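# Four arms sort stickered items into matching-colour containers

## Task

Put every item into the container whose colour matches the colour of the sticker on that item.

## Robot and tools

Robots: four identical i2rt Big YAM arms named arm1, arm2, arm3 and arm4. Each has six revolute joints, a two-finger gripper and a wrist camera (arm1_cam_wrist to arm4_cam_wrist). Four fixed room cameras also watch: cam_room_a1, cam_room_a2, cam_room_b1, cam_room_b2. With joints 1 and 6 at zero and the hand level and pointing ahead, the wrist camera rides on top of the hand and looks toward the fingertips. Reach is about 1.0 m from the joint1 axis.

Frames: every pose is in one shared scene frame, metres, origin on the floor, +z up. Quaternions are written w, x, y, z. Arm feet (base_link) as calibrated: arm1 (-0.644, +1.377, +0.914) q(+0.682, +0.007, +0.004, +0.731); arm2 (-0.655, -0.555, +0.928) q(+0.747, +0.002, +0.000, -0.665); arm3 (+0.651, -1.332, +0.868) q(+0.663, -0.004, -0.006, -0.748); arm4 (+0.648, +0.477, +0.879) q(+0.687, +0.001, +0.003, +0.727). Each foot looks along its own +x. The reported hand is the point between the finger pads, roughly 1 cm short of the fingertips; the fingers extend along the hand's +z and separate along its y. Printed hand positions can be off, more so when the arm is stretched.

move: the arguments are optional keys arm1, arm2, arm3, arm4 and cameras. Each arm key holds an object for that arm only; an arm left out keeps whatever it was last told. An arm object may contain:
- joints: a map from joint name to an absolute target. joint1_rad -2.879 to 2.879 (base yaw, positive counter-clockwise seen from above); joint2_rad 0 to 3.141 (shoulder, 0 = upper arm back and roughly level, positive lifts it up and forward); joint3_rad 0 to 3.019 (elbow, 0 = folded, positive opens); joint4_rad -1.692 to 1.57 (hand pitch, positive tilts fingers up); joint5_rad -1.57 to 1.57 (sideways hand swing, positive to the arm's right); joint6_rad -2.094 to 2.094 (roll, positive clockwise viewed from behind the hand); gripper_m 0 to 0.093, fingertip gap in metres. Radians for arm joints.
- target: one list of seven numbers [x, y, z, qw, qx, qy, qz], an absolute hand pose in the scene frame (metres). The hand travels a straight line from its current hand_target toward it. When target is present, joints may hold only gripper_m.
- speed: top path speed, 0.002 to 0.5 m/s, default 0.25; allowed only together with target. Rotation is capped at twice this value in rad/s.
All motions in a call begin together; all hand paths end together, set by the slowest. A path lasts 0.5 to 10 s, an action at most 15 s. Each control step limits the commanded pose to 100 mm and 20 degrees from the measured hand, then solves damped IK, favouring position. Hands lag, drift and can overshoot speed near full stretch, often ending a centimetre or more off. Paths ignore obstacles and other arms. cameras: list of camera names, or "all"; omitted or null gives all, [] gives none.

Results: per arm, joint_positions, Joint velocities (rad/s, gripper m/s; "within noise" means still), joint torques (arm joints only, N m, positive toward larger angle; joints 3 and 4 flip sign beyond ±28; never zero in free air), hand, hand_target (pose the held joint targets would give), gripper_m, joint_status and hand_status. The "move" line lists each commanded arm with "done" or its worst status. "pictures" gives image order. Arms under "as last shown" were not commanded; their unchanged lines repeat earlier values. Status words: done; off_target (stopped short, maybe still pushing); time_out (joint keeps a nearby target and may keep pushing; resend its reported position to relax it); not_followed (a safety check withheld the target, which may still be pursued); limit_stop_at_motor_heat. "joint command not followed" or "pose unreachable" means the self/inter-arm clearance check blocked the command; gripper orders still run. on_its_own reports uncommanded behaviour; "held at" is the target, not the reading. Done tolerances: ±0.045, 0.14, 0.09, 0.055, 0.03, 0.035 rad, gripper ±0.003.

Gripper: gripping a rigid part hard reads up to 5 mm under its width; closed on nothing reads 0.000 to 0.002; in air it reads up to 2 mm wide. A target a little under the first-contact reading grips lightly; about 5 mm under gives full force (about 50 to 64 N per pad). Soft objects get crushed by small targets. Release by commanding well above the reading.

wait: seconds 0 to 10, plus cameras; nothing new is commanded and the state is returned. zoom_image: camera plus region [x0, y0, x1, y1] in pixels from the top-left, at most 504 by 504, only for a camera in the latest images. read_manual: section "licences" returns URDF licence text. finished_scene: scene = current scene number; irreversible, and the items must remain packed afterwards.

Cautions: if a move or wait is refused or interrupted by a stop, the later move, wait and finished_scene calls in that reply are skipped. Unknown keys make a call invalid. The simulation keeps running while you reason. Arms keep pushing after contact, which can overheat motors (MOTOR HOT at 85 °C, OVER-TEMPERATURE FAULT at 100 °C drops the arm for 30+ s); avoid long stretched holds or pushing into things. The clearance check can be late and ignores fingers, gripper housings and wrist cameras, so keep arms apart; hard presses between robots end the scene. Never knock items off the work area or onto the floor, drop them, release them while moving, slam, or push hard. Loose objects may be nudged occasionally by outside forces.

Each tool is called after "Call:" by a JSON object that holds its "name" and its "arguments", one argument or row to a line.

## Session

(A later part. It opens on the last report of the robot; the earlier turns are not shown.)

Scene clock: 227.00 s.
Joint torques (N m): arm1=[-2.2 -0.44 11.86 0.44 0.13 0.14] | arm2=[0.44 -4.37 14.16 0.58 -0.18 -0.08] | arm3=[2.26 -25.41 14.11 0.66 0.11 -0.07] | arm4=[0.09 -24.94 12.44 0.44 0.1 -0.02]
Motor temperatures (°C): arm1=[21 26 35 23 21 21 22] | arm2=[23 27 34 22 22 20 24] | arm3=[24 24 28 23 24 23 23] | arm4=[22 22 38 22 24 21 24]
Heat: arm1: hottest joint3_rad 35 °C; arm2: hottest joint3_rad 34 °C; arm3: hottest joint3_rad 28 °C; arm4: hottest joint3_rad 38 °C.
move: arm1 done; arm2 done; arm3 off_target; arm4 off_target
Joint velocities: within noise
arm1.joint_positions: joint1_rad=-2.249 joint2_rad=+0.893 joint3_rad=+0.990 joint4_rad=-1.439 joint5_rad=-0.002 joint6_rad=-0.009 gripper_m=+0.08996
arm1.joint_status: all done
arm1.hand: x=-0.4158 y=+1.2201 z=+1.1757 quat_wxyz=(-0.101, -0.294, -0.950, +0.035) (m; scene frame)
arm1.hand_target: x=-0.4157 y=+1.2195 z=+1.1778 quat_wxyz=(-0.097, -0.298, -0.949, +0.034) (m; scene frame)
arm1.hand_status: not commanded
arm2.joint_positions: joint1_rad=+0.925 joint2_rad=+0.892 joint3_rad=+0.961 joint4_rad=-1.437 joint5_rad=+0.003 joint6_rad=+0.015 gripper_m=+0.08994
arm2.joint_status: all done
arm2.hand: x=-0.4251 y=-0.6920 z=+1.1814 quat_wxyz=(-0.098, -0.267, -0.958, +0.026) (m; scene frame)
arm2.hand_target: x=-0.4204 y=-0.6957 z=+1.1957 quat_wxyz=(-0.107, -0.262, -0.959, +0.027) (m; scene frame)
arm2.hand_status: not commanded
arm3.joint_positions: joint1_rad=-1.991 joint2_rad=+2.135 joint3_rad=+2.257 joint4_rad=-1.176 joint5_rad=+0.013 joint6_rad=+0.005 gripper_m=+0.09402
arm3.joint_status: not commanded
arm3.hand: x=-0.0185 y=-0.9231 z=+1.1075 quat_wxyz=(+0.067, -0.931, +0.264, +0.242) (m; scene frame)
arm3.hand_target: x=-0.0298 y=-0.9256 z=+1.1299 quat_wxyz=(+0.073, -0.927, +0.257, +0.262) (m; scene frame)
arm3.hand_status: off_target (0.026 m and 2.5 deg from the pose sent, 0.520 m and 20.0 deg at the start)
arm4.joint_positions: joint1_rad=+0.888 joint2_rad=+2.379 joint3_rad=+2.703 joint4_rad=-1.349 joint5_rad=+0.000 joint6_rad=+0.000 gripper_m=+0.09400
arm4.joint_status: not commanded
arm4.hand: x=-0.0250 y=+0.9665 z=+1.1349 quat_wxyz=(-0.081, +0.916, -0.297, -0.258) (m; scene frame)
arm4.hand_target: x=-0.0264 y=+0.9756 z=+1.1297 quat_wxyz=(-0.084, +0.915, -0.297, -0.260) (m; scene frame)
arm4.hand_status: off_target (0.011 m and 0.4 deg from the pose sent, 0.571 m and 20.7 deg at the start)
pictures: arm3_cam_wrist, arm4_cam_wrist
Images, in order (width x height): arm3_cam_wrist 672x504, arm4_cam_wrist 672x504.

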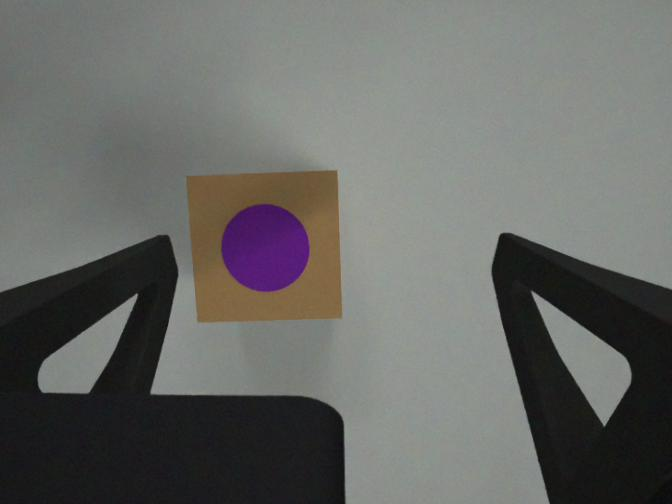

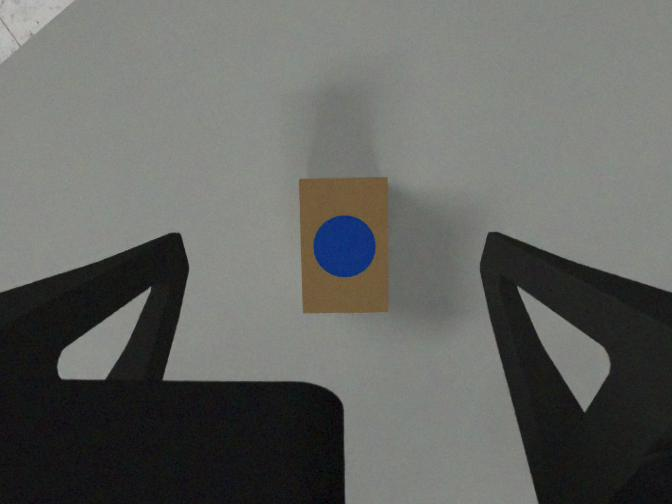

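Call:
{"name": "move", "arguments": {
  "arm4": {"target": [-0.022, 0.977, 1.08, -0.0839, 0.9154, -0.2974, -0.2581], "speed": 0.15},
  "arm3": {"target": [-0.044, -0.947, 1.13, -0.068, 0.9318, -0.241, -0.2628], "speed": 0.1},
  "cameras": ["arm3_cam_wrist", "arm4_cam_wrist"]
}}

Scene clock: 249.47 s.
Joint torques (N m): arm1=[-2.08 -1.14 11.75 0.4 0.1 0.1] | arm2=[0.26 -4.37 14.15 0.64 -0.19 -0.08] | arm3=[2.02 -25.29 14.3 0.7 0.09 -0.09] | arm4=[0.56 -29.33 9.8 1.4 0.08 -0.07]
Motor temperatures (°C): arm1=[21 25 35 23 21 21 22] | arm2=[23 26 37 22 22 20 23] | arm3=[24 26 32 23 24 23 23] | arm4=[22 26 37 22 24 21 24]
Heat: arm1: hottest joint3_rad 35 °C; arm2: hottest joint3_rad 37 °C; arm3: hottest joint3_rad 32 °C; arm4: hottest joint3_rad 37 °C.
move: arm3 off_target; arm4 off_target
Joint velocities: within noise
arm1, arm2: as last shown
arm3.joint_positions: joint1_rad=-1.956 joint2_rad=+2.135 joint3_rad=+2.257 joint4_rad=-1.176 joint5_rad=+0.013 joint6_rad=+0.005 gripper_m=+0.09402
arm3.joint_status: not commanded
arm3.hand: x=-0.0325 y=-0.9471 z=+1.1078 quat_wxyz=(+0.063, -0.936, +0.247, +0.243) (m; scene frame)
arm3.hand_target: x=-0.0428 y=-0.9475 z=+1.1299 quat_wxyz=(+0.068, -0.932, +0.241, +0.263) (m; scene frame)
arm3.hand_status: off_target (0.025 m and 2.5 deg from the pose sent, 0.041 m and 3.5 deg at the start)
arm4.joint_positions: joint1_rad=+0.882 joint2_rad=+2.332 joint3_rad=+2.423 joint4_rad=-1.160 joint5_rad=+0.000 joint6_rad=+0.000 gripper_m=+0.09400
arm4.joint_status: not commanded
arm4.hand: x=-0.0213 y=+0.9696 z=+1.0575 quat_wxyz=(-0.075, +0.920, -0.302, -0.238) (m; scene frame)
arm4.hand_target: x=-0.0215 y=+0.9765 z=+1.0800 quat_wxyz=(-0.084, +0.915, -0.297, -0.258) (m; scene frame)
arm4.hand_status: off_target (0.024 m and 2.6 deg from the pose sent, 0.056 m and 0.3 deg at the start)
pictures: arm3_cam_wrist, arm4_cam_wrist
Images, in order (width x height): arm3_cam_wrist 672x504, arm4_cam_wrist 672x504.

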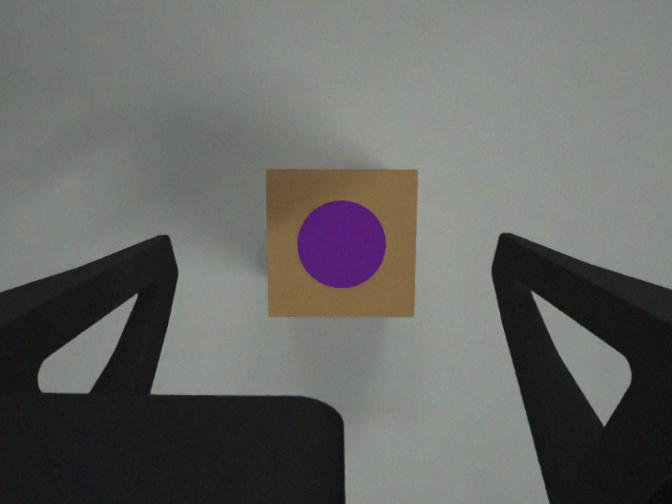

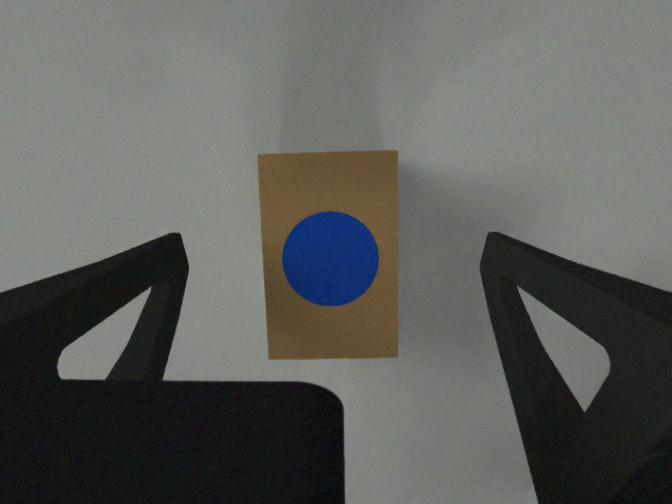

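Call:
{"name": "move", "arguments": {
  "arm4": {"target": [-0.022, 0.977, 1.04, -0.0839, 0.9154, -0.2974, -0.2581], "speed": 0.1},
  "arm3": {"target": [-0.044, -0.947, 1.07, -0.068, 0.9318, -0.241, -0.2628], "speed": 0.1},
  "cameras": ["arm3_cam_wrist", "arm4_cam_wrist"]
}}

Scene clock: 257.93 s.
Joint torques (N m): arm1=[-2.02 -0.91 11.84 0.31 0.09 0.13] | arm2=[0.32 -4.31 14.16 0.59 -0.18 -0.08] | arm3=[1.9 -26.52 9.11 1.61 0.06 -0.11] | arm4=[-0.03 -30.1 9.2 1.42 0.03 -0.07]
Motor temperatures (°C): arm1=[21 25 35 23 21 21 22] | arm2=[23 26 38 22 22 20 23] | arm3=[24 27 33 23 24 23 23] | arm4=[22 28 38 22 24 21 24]
Heat: arm1: hottest joint3_rad 35 °C; arm2: hottest joint3_rad 38 °C; arm3: hottest joint3_rad 33 °C; arm4: hottest joint3_rad 38 °C.
move: arm3 done; arm4 off_target
Joint velocities: within noise
arm1, arm2: as last shown
arm3.joint_positions: joint1_rad=-1.956 joint2_rad=+2.135 joint3_rad=+2.140 joint4_rad=-1.033 joint5_rad=+0.013 joint6_rad=+0.005 gripper_m=+0.09402
arm3.joint_status: not commanded
arm3.hand: x=-0.0397 y=-0.9436 z=+1.0673 quat_wxyz=(+0.066, -0.932, +0.247, +0.256) (m; scene frame)
arm3.hand_target: x=-0.0439 y=-0.9469 z=+1.0702 quat_wxyz=(+0.068, -0.932, +0.241, +0.263) (m; scene frame)
arm3.hand_status: done (0.006 m and 1.0 deg from the pose sent, 0.040 m and 2.5 deg at the start)
arm4.joint_positions: joint1_rad=+0.882 joint2_rad=+2.328 joint3_rad=+2.309 joint4_rad=-1.047 joint5_rad=+0.000 joint6_rad=+0.000 gripper_m=+0.09400
arm4.joint_status: not commanded
arm4.hand: x=-0.0223 y=+0.9700 z=+1.0172 quat_wxyz=(-0.075, +0.920, -0.302, -0.239) (m; scene frame)
arm4.hand_target: x=-0.0218 y=+0.9767 z=+1.0401 quat_wxyz=(-0.084, +0.915, -0.297, -0.258) (m; scene frame)
arm4.hand_status: off_target (0.024 m and 2.5 deg from the pose sent, 0.019 m and 2.6 deg at the start)
pictures: arm3_cam_wrist, arm4_cam_wrist
Images, in order (width x height): arm3_cam_wrist 672x504, arm4_cam_wrist 672x504.

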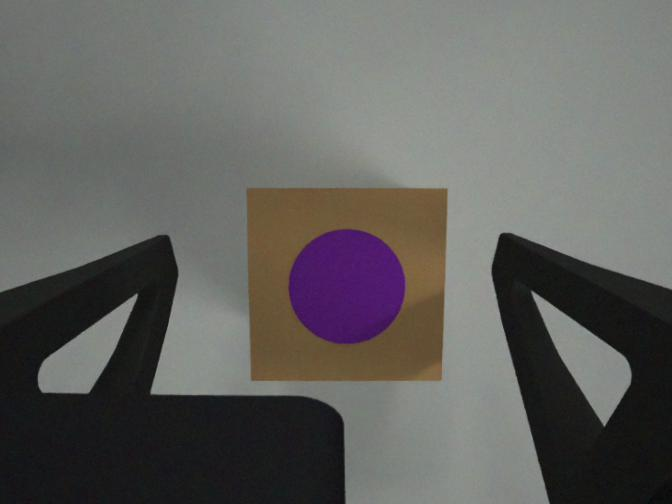

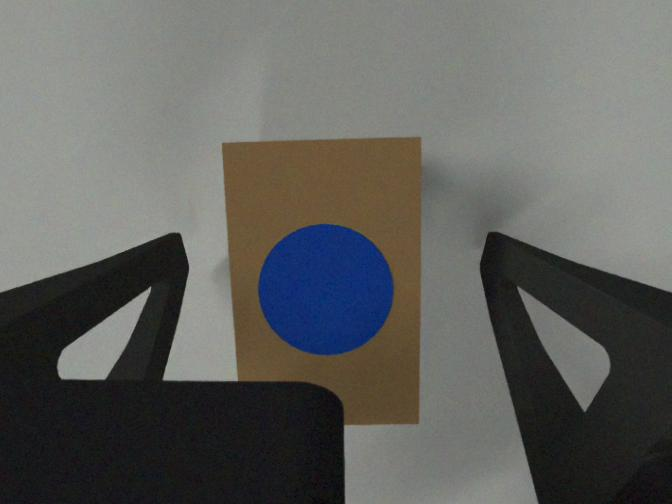

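Call:
{"name": "move", "arguments": {
  "arm4": {"joints": {"gripper_m": 0.036}},
  "arm3": {"target": [-0.044, -0.947, 1.052, -0.068, 0.9318, -0.241, -0.2628], "speed": 0.1},
  "cameras": ["arm3_cam_wrist", "arm4_cam_wrist"]
}}

Call:
{"name": "move", "arguments": {
  "arm3": {"joints": {"gripper_m": 0.045}},
  "cameras": ["arm3_cam_wrist", "arm4_cam_wrist"]
}}

Scene clock: 263.53 s.
Joint torques (N m): arm1=[-2.08 -0.91 11.79 0.25 0.08 0.11] | arm2=[0.38 -4.37 14.16 0.62 -0.18 -0.08] | arm3=[1.9 -26.05 8.96 1.63 0.05 -0.1] | arm4=[-0.03 -29.98 9.16 1.4 0.07 -0.06]
Motor temperatures (°C): arm1=[21 25 35 23 21 21 22] | arm2=[23 26 38 22 22 20 23] | arm3=[24 27 32 23 24 23 23] | arm4=[22 29 37 22 24 21 24]
Heat: arm1: hottest joint3_rad 35 °C; arm2: hottest joint3_rad 38 °C; arm3: hottest joint3_rad 32 °C; arm4: hottest joint3_rad 37 °C.
move: arm3 done; arm4 off_target
Joint velocities: within noise
arm1, arm2: as last shown
arm2.joint_positions: joint1_rad=+0.925 joint2_rad=+0.892 joint3_rad=+0.961 joint4_rad=-1.437 joint5_rad=+0.003 joint6_rad=+0.014 gripper_m=+0.08994
arm3.joint_positions: joint1_rad=-1.956 joint2_rad=+2.135 joint3_rad=+2.098 joint4_rad=-0.988 joint5_rad=+0.013 joint6_rad=+0.005 gripper_m=+0.09402
arm3.joint_status: not commanded
arm3.hand: x=-0.0401 y=-0.9436 z=+1.0516 quat_wxyz=(+0.067, -0.932, +0.247, +0.258) (m; scene frame)
arm3.hand_target: x=-0.0439 y=-0.9469 z=+1.0522 quat_wxyz=(+0.068, -0.932, +0.241, +0.263) (m; scene frame)
arm3.hand_status: done (0.005 m and 0.9 deg from the pose sent, 0.016 m and 1.0 deg at the start)
arm4.joint_positions: joint1_rad=+0.882 joint2_rad=+2.327 joint3_rad=+2.309 joint4_rad=-1.046 joint5_rad=+0.000 joint6_rad=-0.001 gripper_m=+0.04418
arm4.joint_status: gripper_m off_target (ended at +0.04421, target +0.03600)
arm4.hand: x=-0.0224 y=+0.9701 z=+1.0176 quat_wxyz=(-0.076, +0.920, -0.301, -0.239) (m; scene frame)
arm4.hand_target: x=-0.0217 y=+0.9767 z=+1.0399 quat_wxyz=(-0.084, +0.915, -0.297, -0.258) (m; scene frame)
arm4.hand_status: not commanded
pictures: arm3_cam_wrist, arm4_cam_wrist
Images, in order (width x height): arm3_cam_wrist 672x504, arm4_cam_wrist 672x504.

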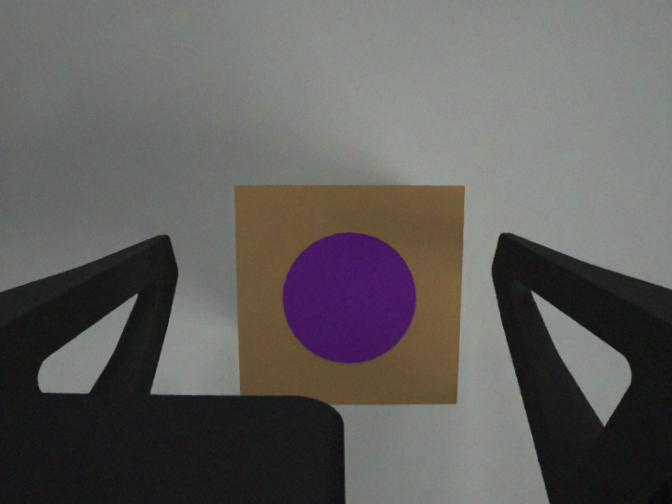

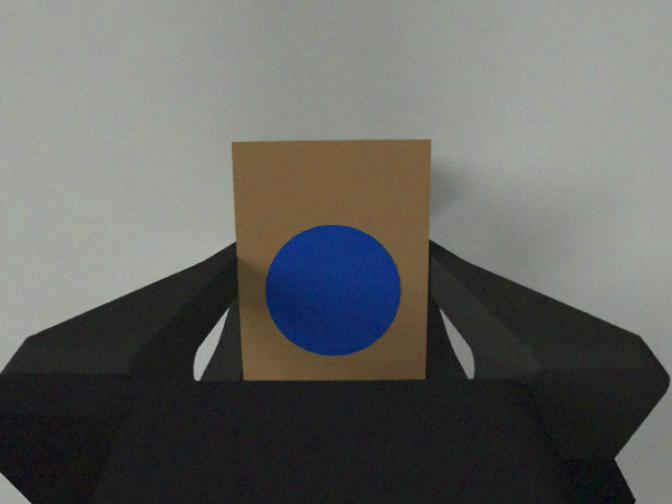

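Scene clock: 264.13 s.
Joint torques (N m): arm1=[-2.02 -1.61 11.81 0.39 0.09 0.14] | arm2=[0.26 -4.31 14.17 0.64 -0.18 -0.08] | arm3=[2.02 -26.11 8.95 1.63 0.02 -0.11] | arm4=[0.62 -29.8 9.11 1.37 0.06 -0.06]
Motor temperatures (°C): arm1=[21 25 35 23 21 21 22] | arm2=[23 26 38 22 22 20 23] | arm3=[24 27 32 23 24 23 23] | arm4=[22 29 37 22 24 21 24]
Heat: arm1: hottest joint3_rad 35 °C; arm2: hottest joint3_rad 38 °C; arm3: hottest joint3_rad 32 °C; arm4: hottest joint3_rad 37 °C.
move: arm3 off_target
Joint velocities: within noise
arm1, arm2, arm4: as last shown
arm3.joint_positions: joint1_rad=-1.956 joint2_rad=+2.135 joint3_rad=+2.098 joint4_rad=-0.987 joint5_rad=+0.013 joint6_rad=+0.005 gripper_m=+0.05275
arm3.joint_status: gripper_m off_target (ended at +0.05278, target +0.04500)
arm3.hand: x=-0.0401 y=-0.9434 z=+1.0516 quat_wxyz=(+0.067, -0.932, +0.247, +0.258) (m; scene frame)
arm3.hand_target: x=-0.0439 y=-0.9469 z=+1.0522 quat_wxyz=(+0.068, -0.932, +0.241, +0.263) (m; scene frame)
arm3.hand_status: not commanded
pictures: arm3_cam_wrist, arm4_cam_wrist
Images, in order (width x height): arm3_cam_wrist 672x504, arm4_cam_wrist 672x504.

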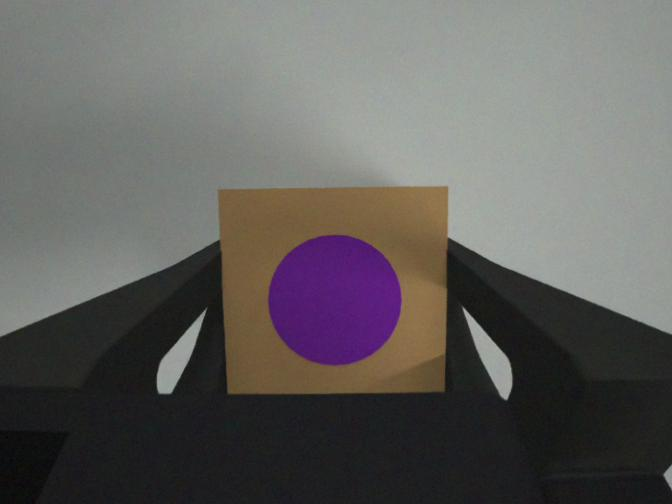

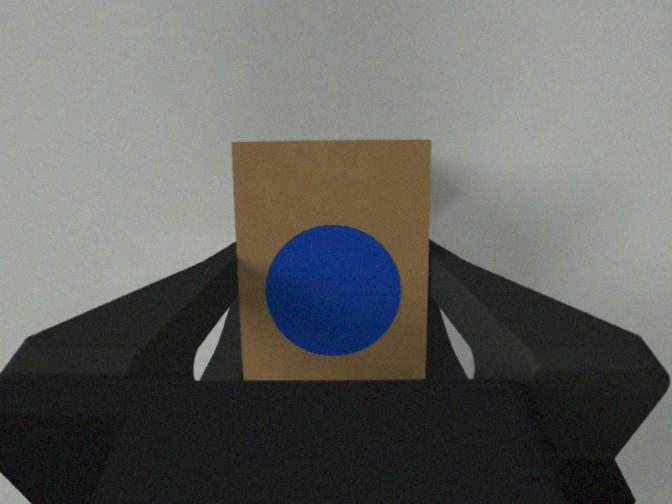

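Call:
{"name": "move", "arguments": {
  "arm4": {"target": [-0.01, 0.967, 1.13, -0.0839, 0.9154, -0.2974, -0.2581], "speed": 0.2},
  "arm3": {"target": [-0.03, -0.947, 1.15, -0.068, 0.9318, -0.241, -0.2628], "speed": 0.2},
  "cameras": []
}}

Call:
{"name": "move", "arguments": {
  "arm4": {"target": [0.37, 0.66, 1.16, -0.0839, 0.9154, -0.2974, -0.2581], "speed": 0.4},
  "arm3": {"target": [0.40, -1.18, 1.16, -0.068, 0.9318, -0.241, -0.2628], "speed": 0.4},
  "cameras": ["arm3_cam_wrist", "arm4_cam_wrist"]
}}

Call:
{"name": "move", "arguments": {
  "arm4": {"joints": {"joint1_rad": -1.5, "joint2_rad": 0.6, "joint3_rad": 1.4, "joint4_rad": -1.6, "joint5_rad": 0, "joint6_rad": 0}},
  "arm3": {"joints": {"joint1_rad": 1.65, "joint2_rad": 0.6, "joint3_rad": 1.4, "joint4_rad": -1.6, "joint5_rad": 0, "joint6_rad": 0}},
  "cameras": ["arm3_cam_wrist", "arm4_cam_wrist"]
}}

Scene clock: 272.83 s.
Joint torques (N m): arm1=[-2.2 -0.91 11.77 0.42 0.1 0.12] | arm2=[0.32 -4.31 14.17 0.57 -0.18 -0.08] | arm3=[1.32 -26.52 13.89 0.69 -0.08 -0.12] | arm4=[0.73 -27.75 12.48 0.55 0.08 -0.05]
Motor temperatures (°C): arm1=[21 25 35 23 21 21 22] | arm2=[23 26 38 22 22 20 23] | arm3=[24 28 32 23 24 23 24] | arm4=[22 30 37 22 24 21 25]
Heat: arm1: hottest joint3_rad 35 °C; arm2: hottest joint3_rad 38 °C; arm3: hottest joint3_rad 32 °C; arm4: hottest joint3_rad 37 °C.
move: arm3 off_target; arm4 off_target
Joint velocities: within noise
arm1, arm2: as last shown
arm3.joint_positions: joint1_rad=-1.956 joint2_rad=+2.114 joint3_rad=+2.251 joint4_rad=-1.206 joint5_rad=+0.012 joint6_rad=+0.001 gripper_m=+0.05275
arm3.joint_status: not commanded
arm3.hand: x=-0.0238 y=-0.9519 z=+1.1176 quat_wxyz=(+0.061, -0.938, +0.246, +0.237) (m; scene frame)
arm3.hand_target: x=-0.0285 y=-0.9477 z=+1.1500 quat_wxyz=(+0.068, -0.932, +0.241, +0.263) (m; scene frame)
arm3.hand_status: off_target (0.033 m and 3.2 deg from the pose sent, 0.099 m and 0.9 deg at the start)
arm4.joint_positions: joint1_rad=+0.882 joint2_rad=+2.277 joint3_rad=+2.443 joint4_rad=-1.232 joint5_rad=+0.000 joint6_rad=-0.001 gripper_m=+0.04418
arm4.joint_status: not commanded
arm4.hand: x=-0.0080 y=+0.9601 z=+1.1032 quat_wxyz=(-0.076, +0.920, -0.301, -0.239) (m; scene frame)
arm4.hand_target: x=-0.0091 y=+0.9662 z=+1.1298 quat_wxyz=(-0.084, +0.915, -0.297, -0.259) (m; scene frame)
arm4.hand_status: off_target (0.028 m and 2.5 deg from the pose sent, 0.113 m and 2.4 deg at the start)
pictures: none
No camera images: "cameras" was empty.

Scene clock: 274.90 s.
Joint torques (N m): arm1=[-2.08 -1.44 11.88 0.39 0.07 0.15] | arm2=[0.26 -4.31 14.16 0.61 -0.18 -0.08] | arm3=[0.32 -2.55 9.06 0.92 -0.07 -0.14] | arm4=[1.38 -3.14 9.32 0.44 0.25 0.15]
Motor temperatures (°C): arm1=[21 25 35 23 21 21 22] | arm2=[23 26 39 22 22 20 23] | arm3=[24 28 32 23 24 23 24] | arm4=[22 30 37 22 24 21 25]
Heat: arm1: hottest joint3_rad 35 °C; arm2: hottest joint3_rad 39 °C; arm3: hottest joint3_rad 32 °C; arm4: hottest joint3_rad 37 °C.
move: arm3 done; arm4 done
Joint velocities: within noise
arm1, arm2: as last shown
arm3.joint_positions: joint1_rad=-1.969 joint2_rad=+0.730 joint3_rad=+0.918 joint4_rad=-1.193 joint5_rad=-0.002 joint6_rad=-0.020 gripper_m=+0.05275
arm3.joint_status: not commanded
arm3.hand: x=+0.3971 y=-1.1828 z=+1.1630 quat_wxyz=(+0.067, -0.931, +0.238, +0.268) (m; scene frame)
arm3.hand_target: x=+0.3999 y=-1.1801 z=+1.1600 quat_wxyz=(+0.068, -0.932, +0.241, +0.263) (m; scene frame)
arm3.hand_status: done (0.005 m and 0.6 deg from the pose sent, 0.483 m and 3.2 deg at the start)
arm4.joint_positions: joint1_rad=+0.956 joint2_rad=+0.845 joint3_rad=+0.928 joint4_rad=-1.092 joint5_rad=+0.040 joint6_rad=+0.047 gripper_m=+0.04418
arm4.joint_status: not commanded
arm4.hand: x=+0.3709 y=+0.6610 z=+1.1621 quat_wxyz=(-0.087, +0.915, -0.293, -0.265) (m; scene frame)
arm4.hand_target: x=+0.3701 y=+0.6600 z=+1.1600 quat_wxyz=(-0.084, +0.915, -0.297, -0.258) (m; scene frame)
arm4.hand_status: done (0.003 m and 1.0 deg from the pose sent, 0.486 m and 2.5 deg at the start)
pictures: arm3_cam_wrist, arm4_cam_wrist
Images, in order (width x height): arm3_cam_wrist 672x504, arm4_cam_wrist 672x504.

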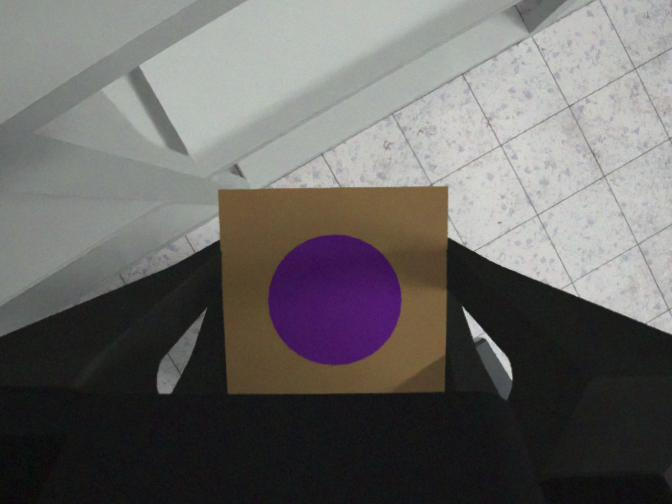

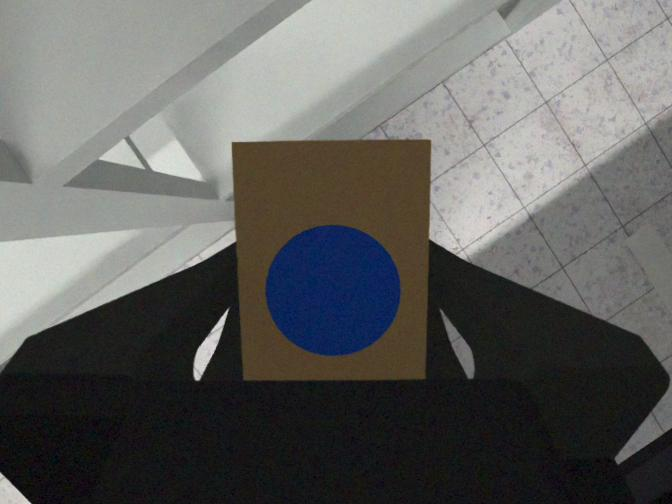

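Scene clock: 277.70 s.
Joint torques (N m): arm1=[-2.2 -1.32 11.96 0.43 0.1 0.13] | arm2=[0.38 -4.25 14.15 0.58 -0.17 -0.08] | arm3=[2.08 2.84 10.74 1.21 0.04 0.02] | arm4=[0.67 2.49 7.94 0.88 0.01 -0.12]
Motor temperatures (°C): arm1=[21 25 35 23 21 21 22] | arm2=[23 26 39 22 22 20 23] | arm3=[24 27 32 23 24 23 24] | arm4=[22 29 37 22 24 21 25]
Heat: arm1: hottest joint3_rad 35 °C; arm2: hottest joint3_rad 39 °C; arm3: hottest joint3_rad 32 °C; arm4: hottest joint3_rad 37 °C.
move: arm3 done; arm4 done
Joint velocities: within noise
arm1, arm2: as last shown
arm3.joint_positions: joint1_rad=+1.639 joint2_rad=+0.594 joint3_rad=+1.362 joint4_rad=-1.596 joint5_rad=+0.000 joint6_rad=-0.007 gripper_m=+0.05270
arm3.joint_status: all done
arm3.hand: x=+0.8372 y=-1.3354 z=+1.3507 quat_wxyz=(-0.364, -0.019, -0.931, +0.017) (m; scene frame)
arm3.hand_target: x=+0.8352 y=-1.3330 z=+1.3658 quat_wxyz=(-0.377, -0.017, -0.926, +0.014) (m; scene frame)
arm3.hand_status: not commanded
arm4.joint_positions: joint1_rad=-1.496 joint2_rad=+0.596 joint3_rad=+1.387 joint4_rad=-1.589 joint5_rad=+0.002 joint6_rad=+0.014 gripper_m=+0.04424
arm4.joint_status: all done
arm4.hand: x=+0.8354 y=+0.5027 z=+1.3728 quat_wxyz=(-0.373, +0.054, -0.926, -0.025) (m; scene frame)
arm4.hand_target: x=+0.8338 y=+0.5021 z=+1.3762 quat_wxyz=(-0.373, +0.059, -0.926, -0.023) (m; scene frame)
arm4.hand_status: not commanded
pictures: arm3_cam_wrist, arm4_cam_wrist
Images, in order (width x height): arm3_cam_wrist 672x504, arm4_cam_wrist 672x504.

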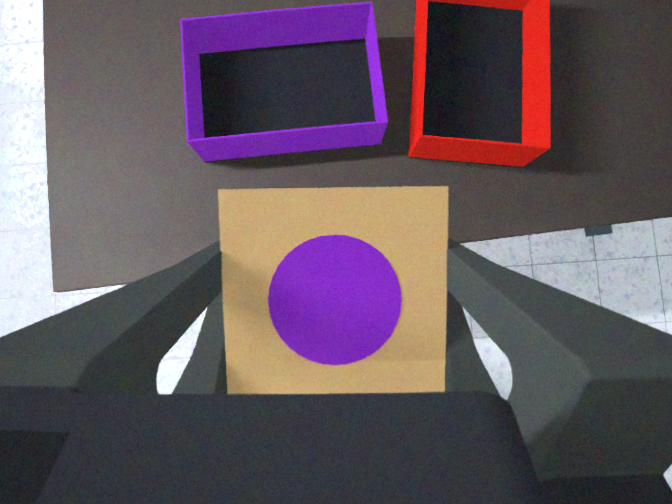

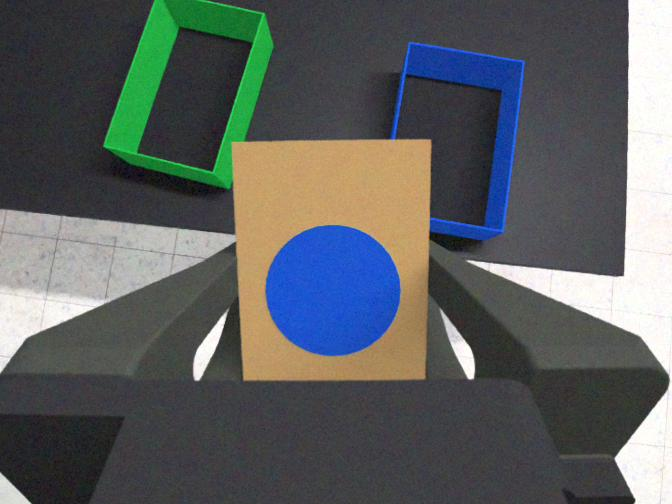

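Call:
{"name": "move", "arguments": {
  "arm4": {"target": [1.176, 0.317, 0.98, -0.2643, -0.1424, -0.953, 0.0395], "speed": 0.3},
  "arm3": {"target": [1.248, -1.2575, 0.98, -0.2667, 0.0597, -0.9618, -0.0165], "speed": 0.3},
  "cameras": ["arm3_cam_wrist", "arm4_cam_wrist"]
}}

Scene clock: 286.80 s.
Joint torques (N m): arm1=[-1.49 -1.03 11.85 0.4 0.06 0.12] | arm2=[0.32 -4.37 14.19 0.62 -0.18 -0.08] | arm3=[2.14 -17.73 12.29 1.46 -0.07 -0.13] | arm4=[0.44 -15.33 11.07 1.39 0.22 0.16]
Motor temperatures (°C): arm1=[21 25 35 23 21 21 22] | arm2=[23 25 39 22 22 20 23] | arm3=[24 27 31 23 24 23 24] | arm4=[22 28 37 22 24 21 25]
Heat: arm1: hottest joint3_rad 35 °C; arm2: hottest joint3_rad 39 °C; arm3: hottest joint3_rad 31 °C; arm4: hottest joint3_rad 37 °C.
move: arm3 off_target; arm4 off_target
Joint velocities: within noise
arm1.joint_positions: joint1_rad=-2.249 joint2_rad=+0.893 joint3_rad=+0.990 joint4_rad=-1.439 joint5_rad=-0.002 joint6_rad=-0.008 gripper_m=+0.08996
arm1.joint_status: not commanded
arm1.hand: x=-0.4158 y=+1.2201 z=+1.1757 quat_wxyz=(-0.101, -0.294, -0.950, +0.035) (m; scene frame)
arm1.hand_target: x=-0.4157 y=+1.2195 z=+1.1778 quat_wxyz=(-0.097, -0.299, -0.949, +0.034) (m; scene frame)
arm1.hand_status: not commanded
arm2.joint_positions: joint1_rad=+0.925 joint2_rad=+0.892 joint3_rad=+0.961 joint4_rad=-1.437 joint5_rad=+0.003 joint6_rad=+0.014 gripper_m=+0.08994
arm2.joint_status: not commanded
arm2.hand: x=-0.4251 y=-0.6920 z=+1.1814 quat_wxyz=(-0.098, -0.267, -0.958, +0.026) (m; scene frame)
arm2.hand_target: x=-0.4204 y=-0.6957 z=+1.1957 quat_wxyz=(-0.107, -0.262, -0.959, +0.027) (m; scene frame)
arm2.hand_status: not commanded
arm3.joint_positions: joint1_rad=+1.795 joint2_rad=+1.695 joint3_rad=+1.162 joint4_rad=-0.567 joint5_rad=-0.013 joint6_rad=+0.010 gripper_m=+0.05270
arm3.joint_status: not commanded
arm3.hand: x=+1.2243 y=-1.2691 z=+0.9522 quat_wxyz=(-0.233, +0.049, -0.971, -0.013) (m; scene frame)
arm3.hand_target: x=+1.2461 y=-1.2575 z=+0.9809 quat_wxyz=(-0.267, +0.060, -0.962, -0.017) (m; scene frame)
arm3.hand_status: off_target (0.038 m and 4.2 deg from the pose sent, 0.559 m and 15.2 deg at the start)
arm4.joint_positions: joint1_rad=-1.917 joint2_rad=+1.582 joint3_rad=+0.997 joint4_rad=-0.509 joint5_rad=-0.008 joint6_rad=-0.012 gripper_m=+0.04424
arm4.joint_status: not commanded
arm4.hand: x=+1.1520 y=+0.3283 z=+0.9563 quat_wxyz=(-0.232, -0.133, -0.963, +0.034) (m; scene frame)
arm4.hand_target: x=+1.1743 y=+0.3176 z=+0.9809 quat_wxyz=(-0.265, -0.142, -0.953, +0.039) (m; scene frame)
arm4.hand_status: off_target (0.036 m and 4.1 deg from the pose sent, 0.552 m and 27.1 deg at the start)
pictures: arm3_cam_wrist, arm4_cam_wrist
Images, in order (width x height): arm3_cam_wrist 672x504, arm4_cam_wrist 672x504.

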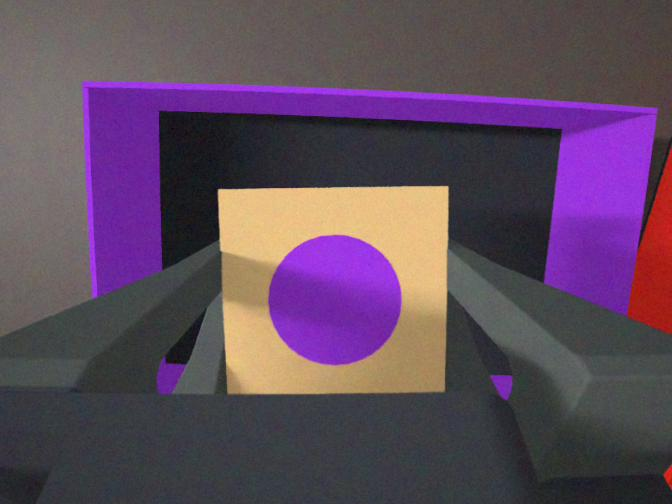

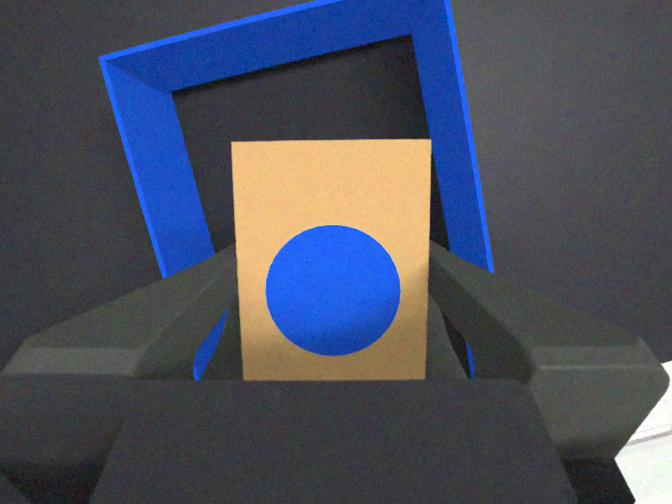

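Call:
{"name": "move", "arguments": {
  "arm4": {"target": [1.15, 0.328, 0.90, -0.2643, -0.1424, -0.953, 0.0395], "speed": 0.2},
  "arm3": {"target": [1.21, -1.283, 0.90, -0.2667, 0.0597, -0.9618, -0.0165], "speed": 0.2},
  "cameras": ["arm3_cam_wrist", "arm4_cam_wrist"]
}}

Scene clock: 302.40 s.
Joint torques (N m): arm1=[-1.49 -1.08 11.9 0.24 0.1 0.09] | arm2=[0.26 -4.19 14.15 0.61 -0.17 -0.08] | arm3=[0.32 -16.32 7.43 1.72 -0.1 -0.13] | arm4=[0.91 -14.51 7.32 1.58 0.21 0.17]
Motor temperatures (°C): arm1=[21 24 35 23 21 21 22] | arm2=[23 25 39 22 22 20 23] | arm3=[24 26 33 23 24 23 24] | arm4=[22 26 36 22 24 21 26]
Heat: arm1: hottest joint3_rad 35 °C; arm2: hottest joint3_rad 39 °C; arm3: hottest joint3_rad 33 °C; arm4: hottest joint3_rad 36 °C.
move: arm3 done; arm4 done
Joint velocities: within noise
arm1, arm2: as last shown
arm3.joint_positions: joint1_rad=+1.780 joint2_rad=+1.723 joint3_rad=+1.004 joint4_rad=-0.330 joint5_rad=-0.034 joint6_rad=-0.026 gripper_m=+0.05271
arm3.joint_status: not commanded
arm3.hand: x=+1.2047 y=-1.2768 z=+0.8972 quat_wxyz=(-0.258, +0.061, -0.964, -0.018) (m; scene frame)
arm3.hand_target: x=+1.2099 y=-1.2830 z=+0.9001 quat_wxyz=(-0.267, +0.060, -0.962, -0.016) (m; scene frame)
arm3.hand_status: done (0.009 m and 1.1 deg from the pose sent, 0.056 m and 4.3 deg at the start)
arm4.joint_positions: joint1_rad=-1.917 joint2_rad=+1.659 joint3_rad=+0.873 joint4_rad=-0.266 joint5_rad=-0.004 joint6_rad=-0.004 gripper_m=+0.04424
arm4.joint_status: not commanded
arm4.hand: x=+1.1412 y=+0.3305 z=+0.8951 quat_wxyz=(-0.252, -0.136, -0.957, +0.038) (m; scene frame)
arm4.hand_target: x=+1.1498 y=+0.3281 z=+0.9001 quat_wxyz=(-0.264, -0.142, -0.953, +0.039) (m; scene frame)
arm4.hand_status: done (0.010 m and 1.7 deg from the pose sent, 0.056 m and 4.1 deg at the start)
pictures: arm3_cam_wrist, arm4_cam_wrist
Images, in order (width x height): arm3_cam_wrist 672x504, arm4_cam_wrist 672x504.

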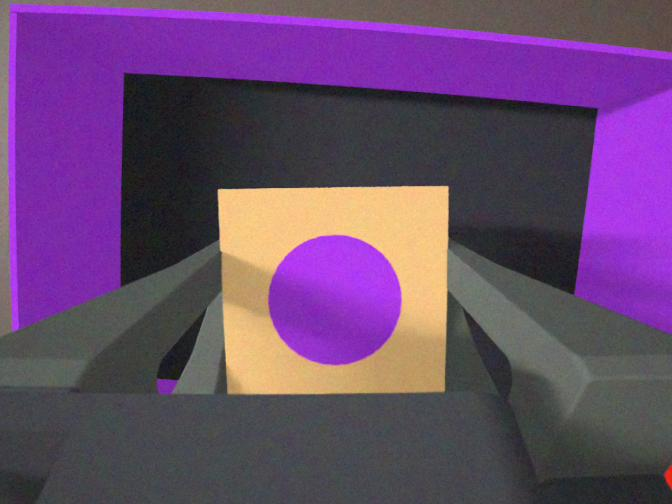

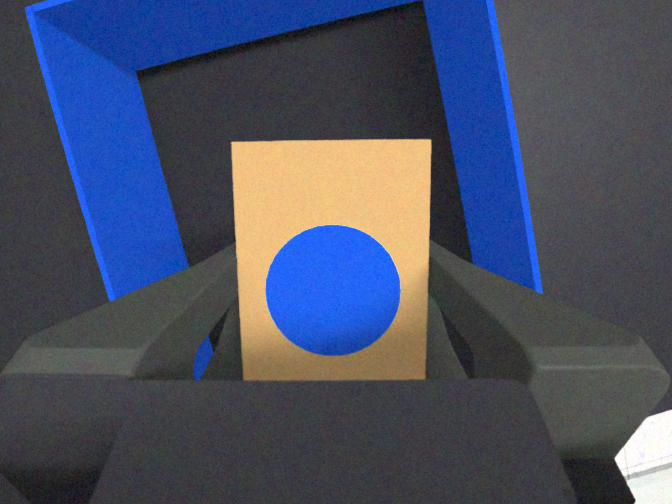

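Call:
{"name": "move", "arguments": {
  "arm4": {"target": [1.145, 0.33, 0.82, -0.2643, -0.1424, -0.953, 0.0395], "speed": 0.15},
  "arm3": {"target": [1.203, -1.283, 0.82, -0.2667, 0.0597, -0.9618, -0.0165], "speed": 0.15},
  "cameras": ["arm3_cam_wrist", "arm4_cam_wrist"]
}}

Call:
{"name": "move", "arguments": {
  "arm4": {"target": [1.143, 0.33, 0.785, -0.2643, -0.1424, -0.953, 0.0395], "speed": 0.08},
  "arm3": {"target": [1.20, -1.283, 0.785, -0.2667, 0.0597, -0.9618, -0.0165], "speed": 0.08},
  "cameras": ["arm3_cam_wrist", "arm4_cam_wrist"]
}}

Scene clock: 308.10 s.
Joint torques (N m): arm1=[-2.2 -0.73 11.78 0.36 0.1 0.14] | arm2=[0.32 -4.31 14.15 0.61 -0.18 -0.07] | arm3=[0.56 -17.49 5.86 1.68 -0.02 -0.1] | arm4=[1.03 -14.56 5.49 1.55 0.21 0.2]
Motor temperatures (°C): arm1=[21 24 35 23 21 21 22] | arm2=[23 25 39 22 22 20 23] | arm3=[24 26 32 23 24 23 24] | arm4=[22 26 35 22 24 21 26]
Heat: arm1: hottest joint3_rad 35 °C; arm2: hottest joint3_rad 39 °C; arm3: hottest joint3_rad 32 °C; arm4: hottest joint3_rad 35 °C.
move: arm3 done; arm4 done
Joint velocities: within noise
arm1, arm2: as last shown
arm3.joint_positions: joint1_rad=+1.780 joint2_rad=+1.883 joint3_rad=+0.941 joint4_rad=-0.111 joint5_rad=-0.034 joint6_rad=-0.027 gripper_m=+0.05271
arm3.joint_status: not commanded
arm3.hand: x=+1.1977 y=-1.2786 z=+0.8152 quat_wxyz=(-0.256, +0.062, -0.965, -0.018) (m; scene frame)
arm3.hand_target: x=+1.2030 y=-1.2830 z=+0.8201 quat_wxyz=(-0.267, +0.060, -0.962, -0.016) (m; scene frame)
arm3.hand_status: done (0.008 m and 1.3 deg from the pose sent, 0.077 m and 1.1 deg at the start)
arm4.joint_positions: joint1_rad=-1.917 joint2_rad=+1.838 joint3_rad=+0.824 joint4_rad=-0.032 joint5_rad=-0.003 joint6_rad=-0.003 gripper_m=+0.04424
arm4.joint_status: not commanded
arm4.hand: x=+1.1388 y=+0.3307 z=+0.8183 quat_wxyz=(-0.255, -0.137, -0.956, +0.038) (m; scene frame)
arm4.hand_target: x=+1.1449 y=+0.3301 z=+0.8201 quat_wxyz=(-0.264, -0.142, -0.953, +0.039) (m; scene frame)
arm4.hand_status: done (0.006 m and 1.3 deg from the pose sent, 0.075 m and 1.7 deg at the start)
pictures: arm3_cam_wrist, arm4_cam_wrist
Images, in order (width x height): arm3_cam_wrist 672x504, arm4_cam_wrist 672x504.

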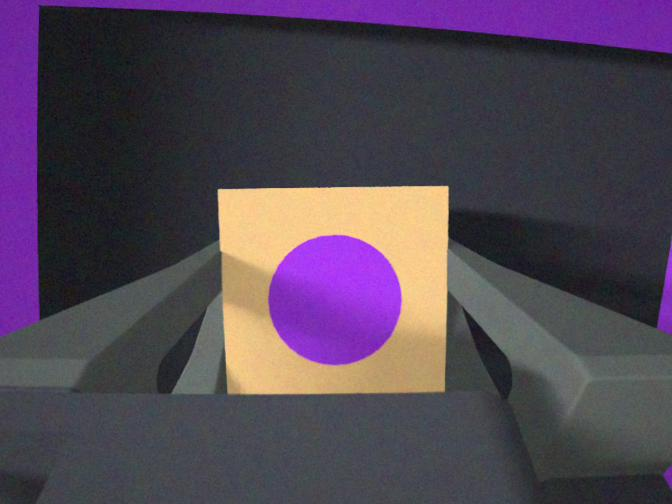

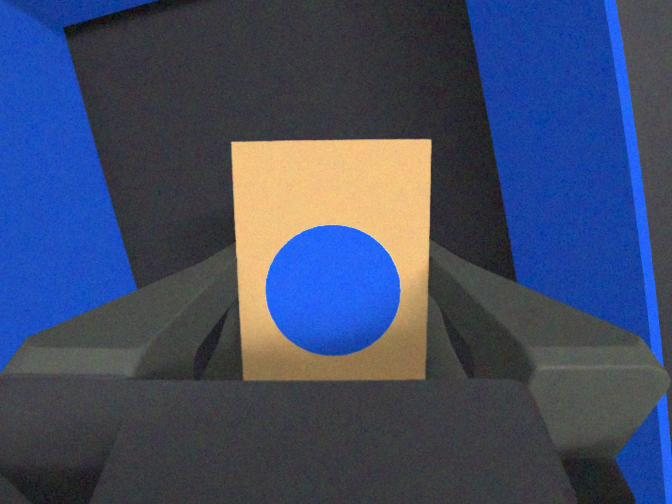

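Scene clock: 309.20 s.
Joint torques (N m): arm1=[-1.9 -0.73 11.78 0.38 0.09 0.12] | arm2=[0.38 -4.31 14.16 0.59 -0.19 -0.08] | arm3=[0.56 -17.2 5.16 1.73 0 -0.09] | arm4=[1.2 -14.74 4.48 1.54 0.21 0.16]
Motor temperatures (°C): arm1=[21 24 35 23 21 21 22] | arm2=[23 25 39 22 22 20 23] | arm3=[24 26 32 23 24 23 24] | arm4=[22 26 35 22 24 21 26]
Heat: arm1: hottest joint3_rad 35 °C; arm2: hottest joint3_rad 39 °C; arm3: hottest joint3_rad 32 °C; arm4: hottest joint3_rad 35 °C.
move: arm3 done; arm4 done
Joint velocities: within noise
arm1, arm2: as last shown
arm3.joint_positions: joint1_rad=+1.780 joint2_rad=+1.955 joint3_rad=+0.930 joint4_rad=-0.018 joint5_rad=-0.034 joint6_rad=-0.027 gripper_m=+0.05271
arm3.joint_status: not commanded
arm3.hand: x=+1.1970 y=-1.2791 z=+0.7844 quat_wxyz=(-0.260, +0.062, -0.963, -0.018) (m; scene frame)
arm3.hand_target: x=+1.1999 y=-1.2830 z=+0.7850 quat_wxyz=(-0.267, +0.060, -0.962, -0.016) (m; scene frame)
arm3.hand_status: done (0.005 m and 0.8 deg from the pose sent, 0.031 m and 1.3 deg at the start)
arm4.joint_positions: joint1_rad=-1.917 joint2_rad=+1.920 joint3_rad=+0.822 joint4_rad=+0.066 joint5_rad=-0.002 joint6_rad=-0.003 gripper_m=+0.04424
arm4.joint_status: not commanded
arm4.hand: x=+1.1410 y=+0.3298 z=+0.7889 quat_wxyz=(-0.261, -0.137, -0.955, +0.040) (m; scene frame)
arm4.hand_target: x=+1.1429 y=+0.3301 z=+0.7851 quat_wxyz=(-0.264, -0.142, -0.953, +0.040) (m; scene frame)
arm4.hand_status: done (0.004 m and 0.8 deg from the pose sent, 0.034 m and 1.3 deg at the start)
pictures: arm3_cam_wrist, arm4_cam_wrist
Images, in order (width x height): arm3_cam_wrist 672x504, arm4_cam_wrist 672x504.

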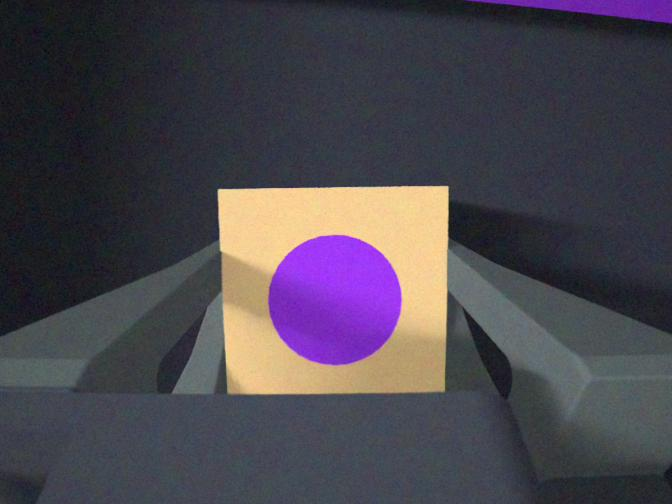

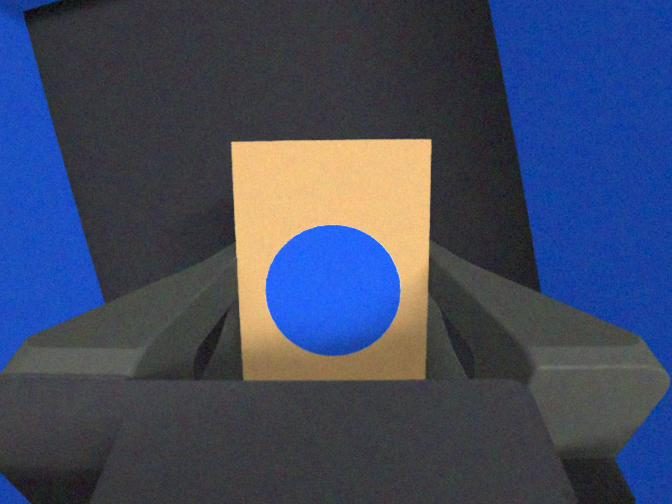

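Call:
{"name": "move", "arguments": {
  "arm4": {"target": [1.141, 0.33, 0.765, -0.2643, -0.1424, -0.953, 0.0395], "speed": 0.06},
  "arm3": {"target": [1.198, -1.283, 0.765, -0.2667, 0.0597, -0.9618, -0.0165], "speed": 0.06},
  "cameras": []
}}

Call:
{"name": "move", "arguments": {
  "arm4": {"target": [1.140, 0.33, 0.752, -0.2643, -0.1424, -0.953, 0.0395], "speed": 0.05},
  "arm3": {"target": [1.197, -1.283, 0.752, -0.2667, 0.0597, -0.9618, -0.0165], "speed": 0.05},
  "cameras": ["arm3_cam_wrist", "arm4_cam_wrist"]
}}

Scene clock: 316.40 s.
Joint torques (N m): arm1=[-2.02 -0.85 11.84 0.34 0.08 0.1] | arm2=[0.26 -4.37 14.12 0.58 -0.17 -0.07] | arm3=[0.67 -16.09 4.56 1.65 0.02 -0.08] | arm4=[0.97 -15.03 3.99 1.57 0.19 0.16]
Motor temperatures (°C): arm1=[21 24 35 23 21 21 22] | arm2=[23 25 40 22 22 20 23] | arm3=[24 26 31 23 24 23 24] | arm4=[22 26 34 22 24 21 26]
Heat: arm1: hottest joint3_rad 35 °C; arm2: hottest joint3_rad 40 °C; arm3: hottest joint3_rad 31 °C; arm4: hottest joint3_rad 34 °C.
move: arm3 done; arm4 done
Joint velocities: within noise
arm1, arm2: as last shown
arm3.joint_positions: joint1_rad=+1.780 joint2_rad=+1.991 joint3_rad=+0.930 joint4_rad=+0.037 joint5_rad=-0.034 joint6_rad=-0.027 gripper_m=+0.05271
arm3.joint_status: not commanded
arm3.hand: x=+1.2008 y=-1.2789 z=+0.7726 quat_wxyz=(-0.269, +0.062, -0.961, -0.018) (m; scene frame)
arm3.hand_target: x=+1.1977 y=-1.2830 z=+0.7650 quat_wxyz=(-0.266, +0.060, -0.962, -0.016) (m; scene frame)
arm3.hand_status: done (0.009 m and 0.4 deg from the pose sent, 0.020 m and 0.8 deg at the start)
arm4.joint_positions: joint1_rad=-1.917 joint2_rad=+1.971 joint3_rad=+0.822 joint4_rad=+0.121 joint5_rad=-0.002 joint6_rad=-0.003 gripper_m=+0.04424
arm4.joint_status: not commanded
arm4.hand: x=+1.1411 y=+0.3297 z=+0.7711 quat_wxyz=(-0.263, -0.137, -0.954, +0.040) (m; scene frame)
arm4.hand_target: x=+1.1407 y=+0.3301 z=+0.7650 quat_wxyz=(-0.264, -0.142, -0.953, +0.040) (m; scene frame)
arm4.hand_status: done (0.006 m and 0.7 deg from the pose sent, 0.024 m and 0.7 deg at the start)
pictures: none
No camera images: "cameras" was empty.

Scene clock: 317.37 s.
Joint torques (N m): arm1=[-2.2 -0.26 11.77 0.32 0.12 0.12] | arm2=[0.44 -4.19 14.16 0.64 -0.17 -0.09] | arm3=[0.62 -14.39 4.31 1.52 0.03 -0.08] | arm4=[1.26 -14.51 3.95 1.48 0.18 0.15]
Motor temperatures (°C): arm1=[21 24 35 23 21 21 22] | arm2=[23 25 40 22 22 20 23] | arm3=[24 26 31 23 24 23 24] | arm4=[22 26 34 22 24 21 26]
Heat: arm1: hottest joint3_rad 35 °C; arm2: hottest joint3_rad 40 °C; arm3: hottest joint3_rad 31 °C; arm4: hottest joint3_rad 34 °C.
move: arm3 off_target; arm4 done
Joint velocities: within noise
arm1, arm2: as last shown
arm3.joint_positions: joint1_rad=+1.780 joint2_rad=+1.999 joint3_rad=+0.930 joint4_rad=+0.072 joint5_rad=-0.034 joint6_rad=-0.027 gripper_m=+0.05271
arm3.joint_status: not commanded
arm3.hand: x=+1.2063 y=-1.2784 z=+0.7727 quat_wxyz=(-0.282, +0.062, -0.957, -0.018) (m; scene frame)
arm3.hand_target: x=+1.1962 y=-1.2830 z=+0.7527 quat_wxyz=(-0.267, +0.060, -0.962, -0.017) (m; scene frame)
arm3.hand_status: off_target (0.023 m and 1.9 deg from the pose sent, 0.021 m and 0.4 deg at the start)
arm4.joint_positions: joint1_rad=-1.917 joint2_rad=+2.005 joint3_rad=+0.822 joint4_rad=+0.156 joint5_rad=-0.002 joint6_rad=-0.003 gripper_m=+0.04424
arm4.joint_status: not commanded
arm4.hand: x=+1.1401 y=+0.3299 z=+0.7588 quat_wxyz=(-0.264, -0.137, -0.954, +0.040) (m; scene frame)
arm4.hand_target: x=+1.1398 y=+0.3301 z=+0.7521 quat_wxyz=(-0.264, -0.142, -0.953, +0.040) (m; scene frame)
arm4.hand_status: done (0.007 m and 0.7 deg from the pose sent, 0.019 m and 0.6 deg at the start)
pictures: arm3_cam_wrist, arm4_cam_wrist
Images, in order (width x height): arm3_cam_wrist 672x504, arm4_cam_wrist 672x504.

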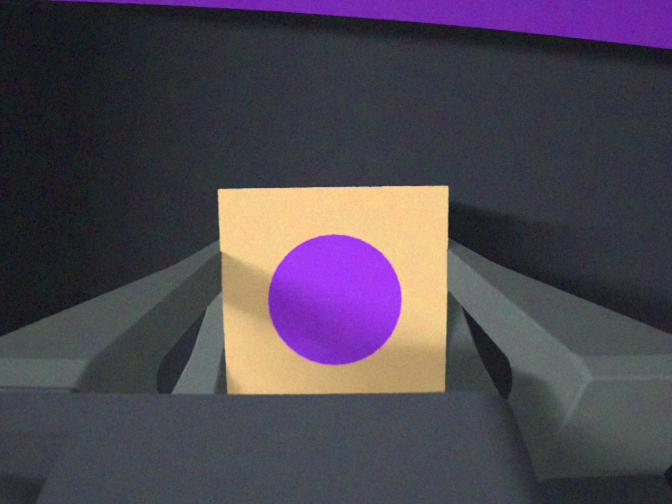

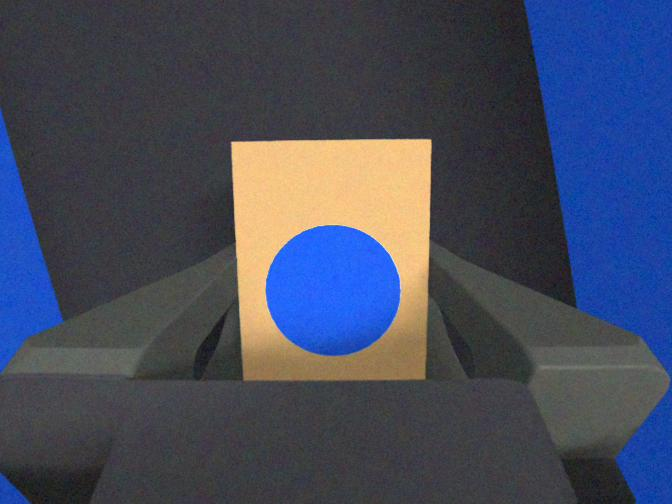

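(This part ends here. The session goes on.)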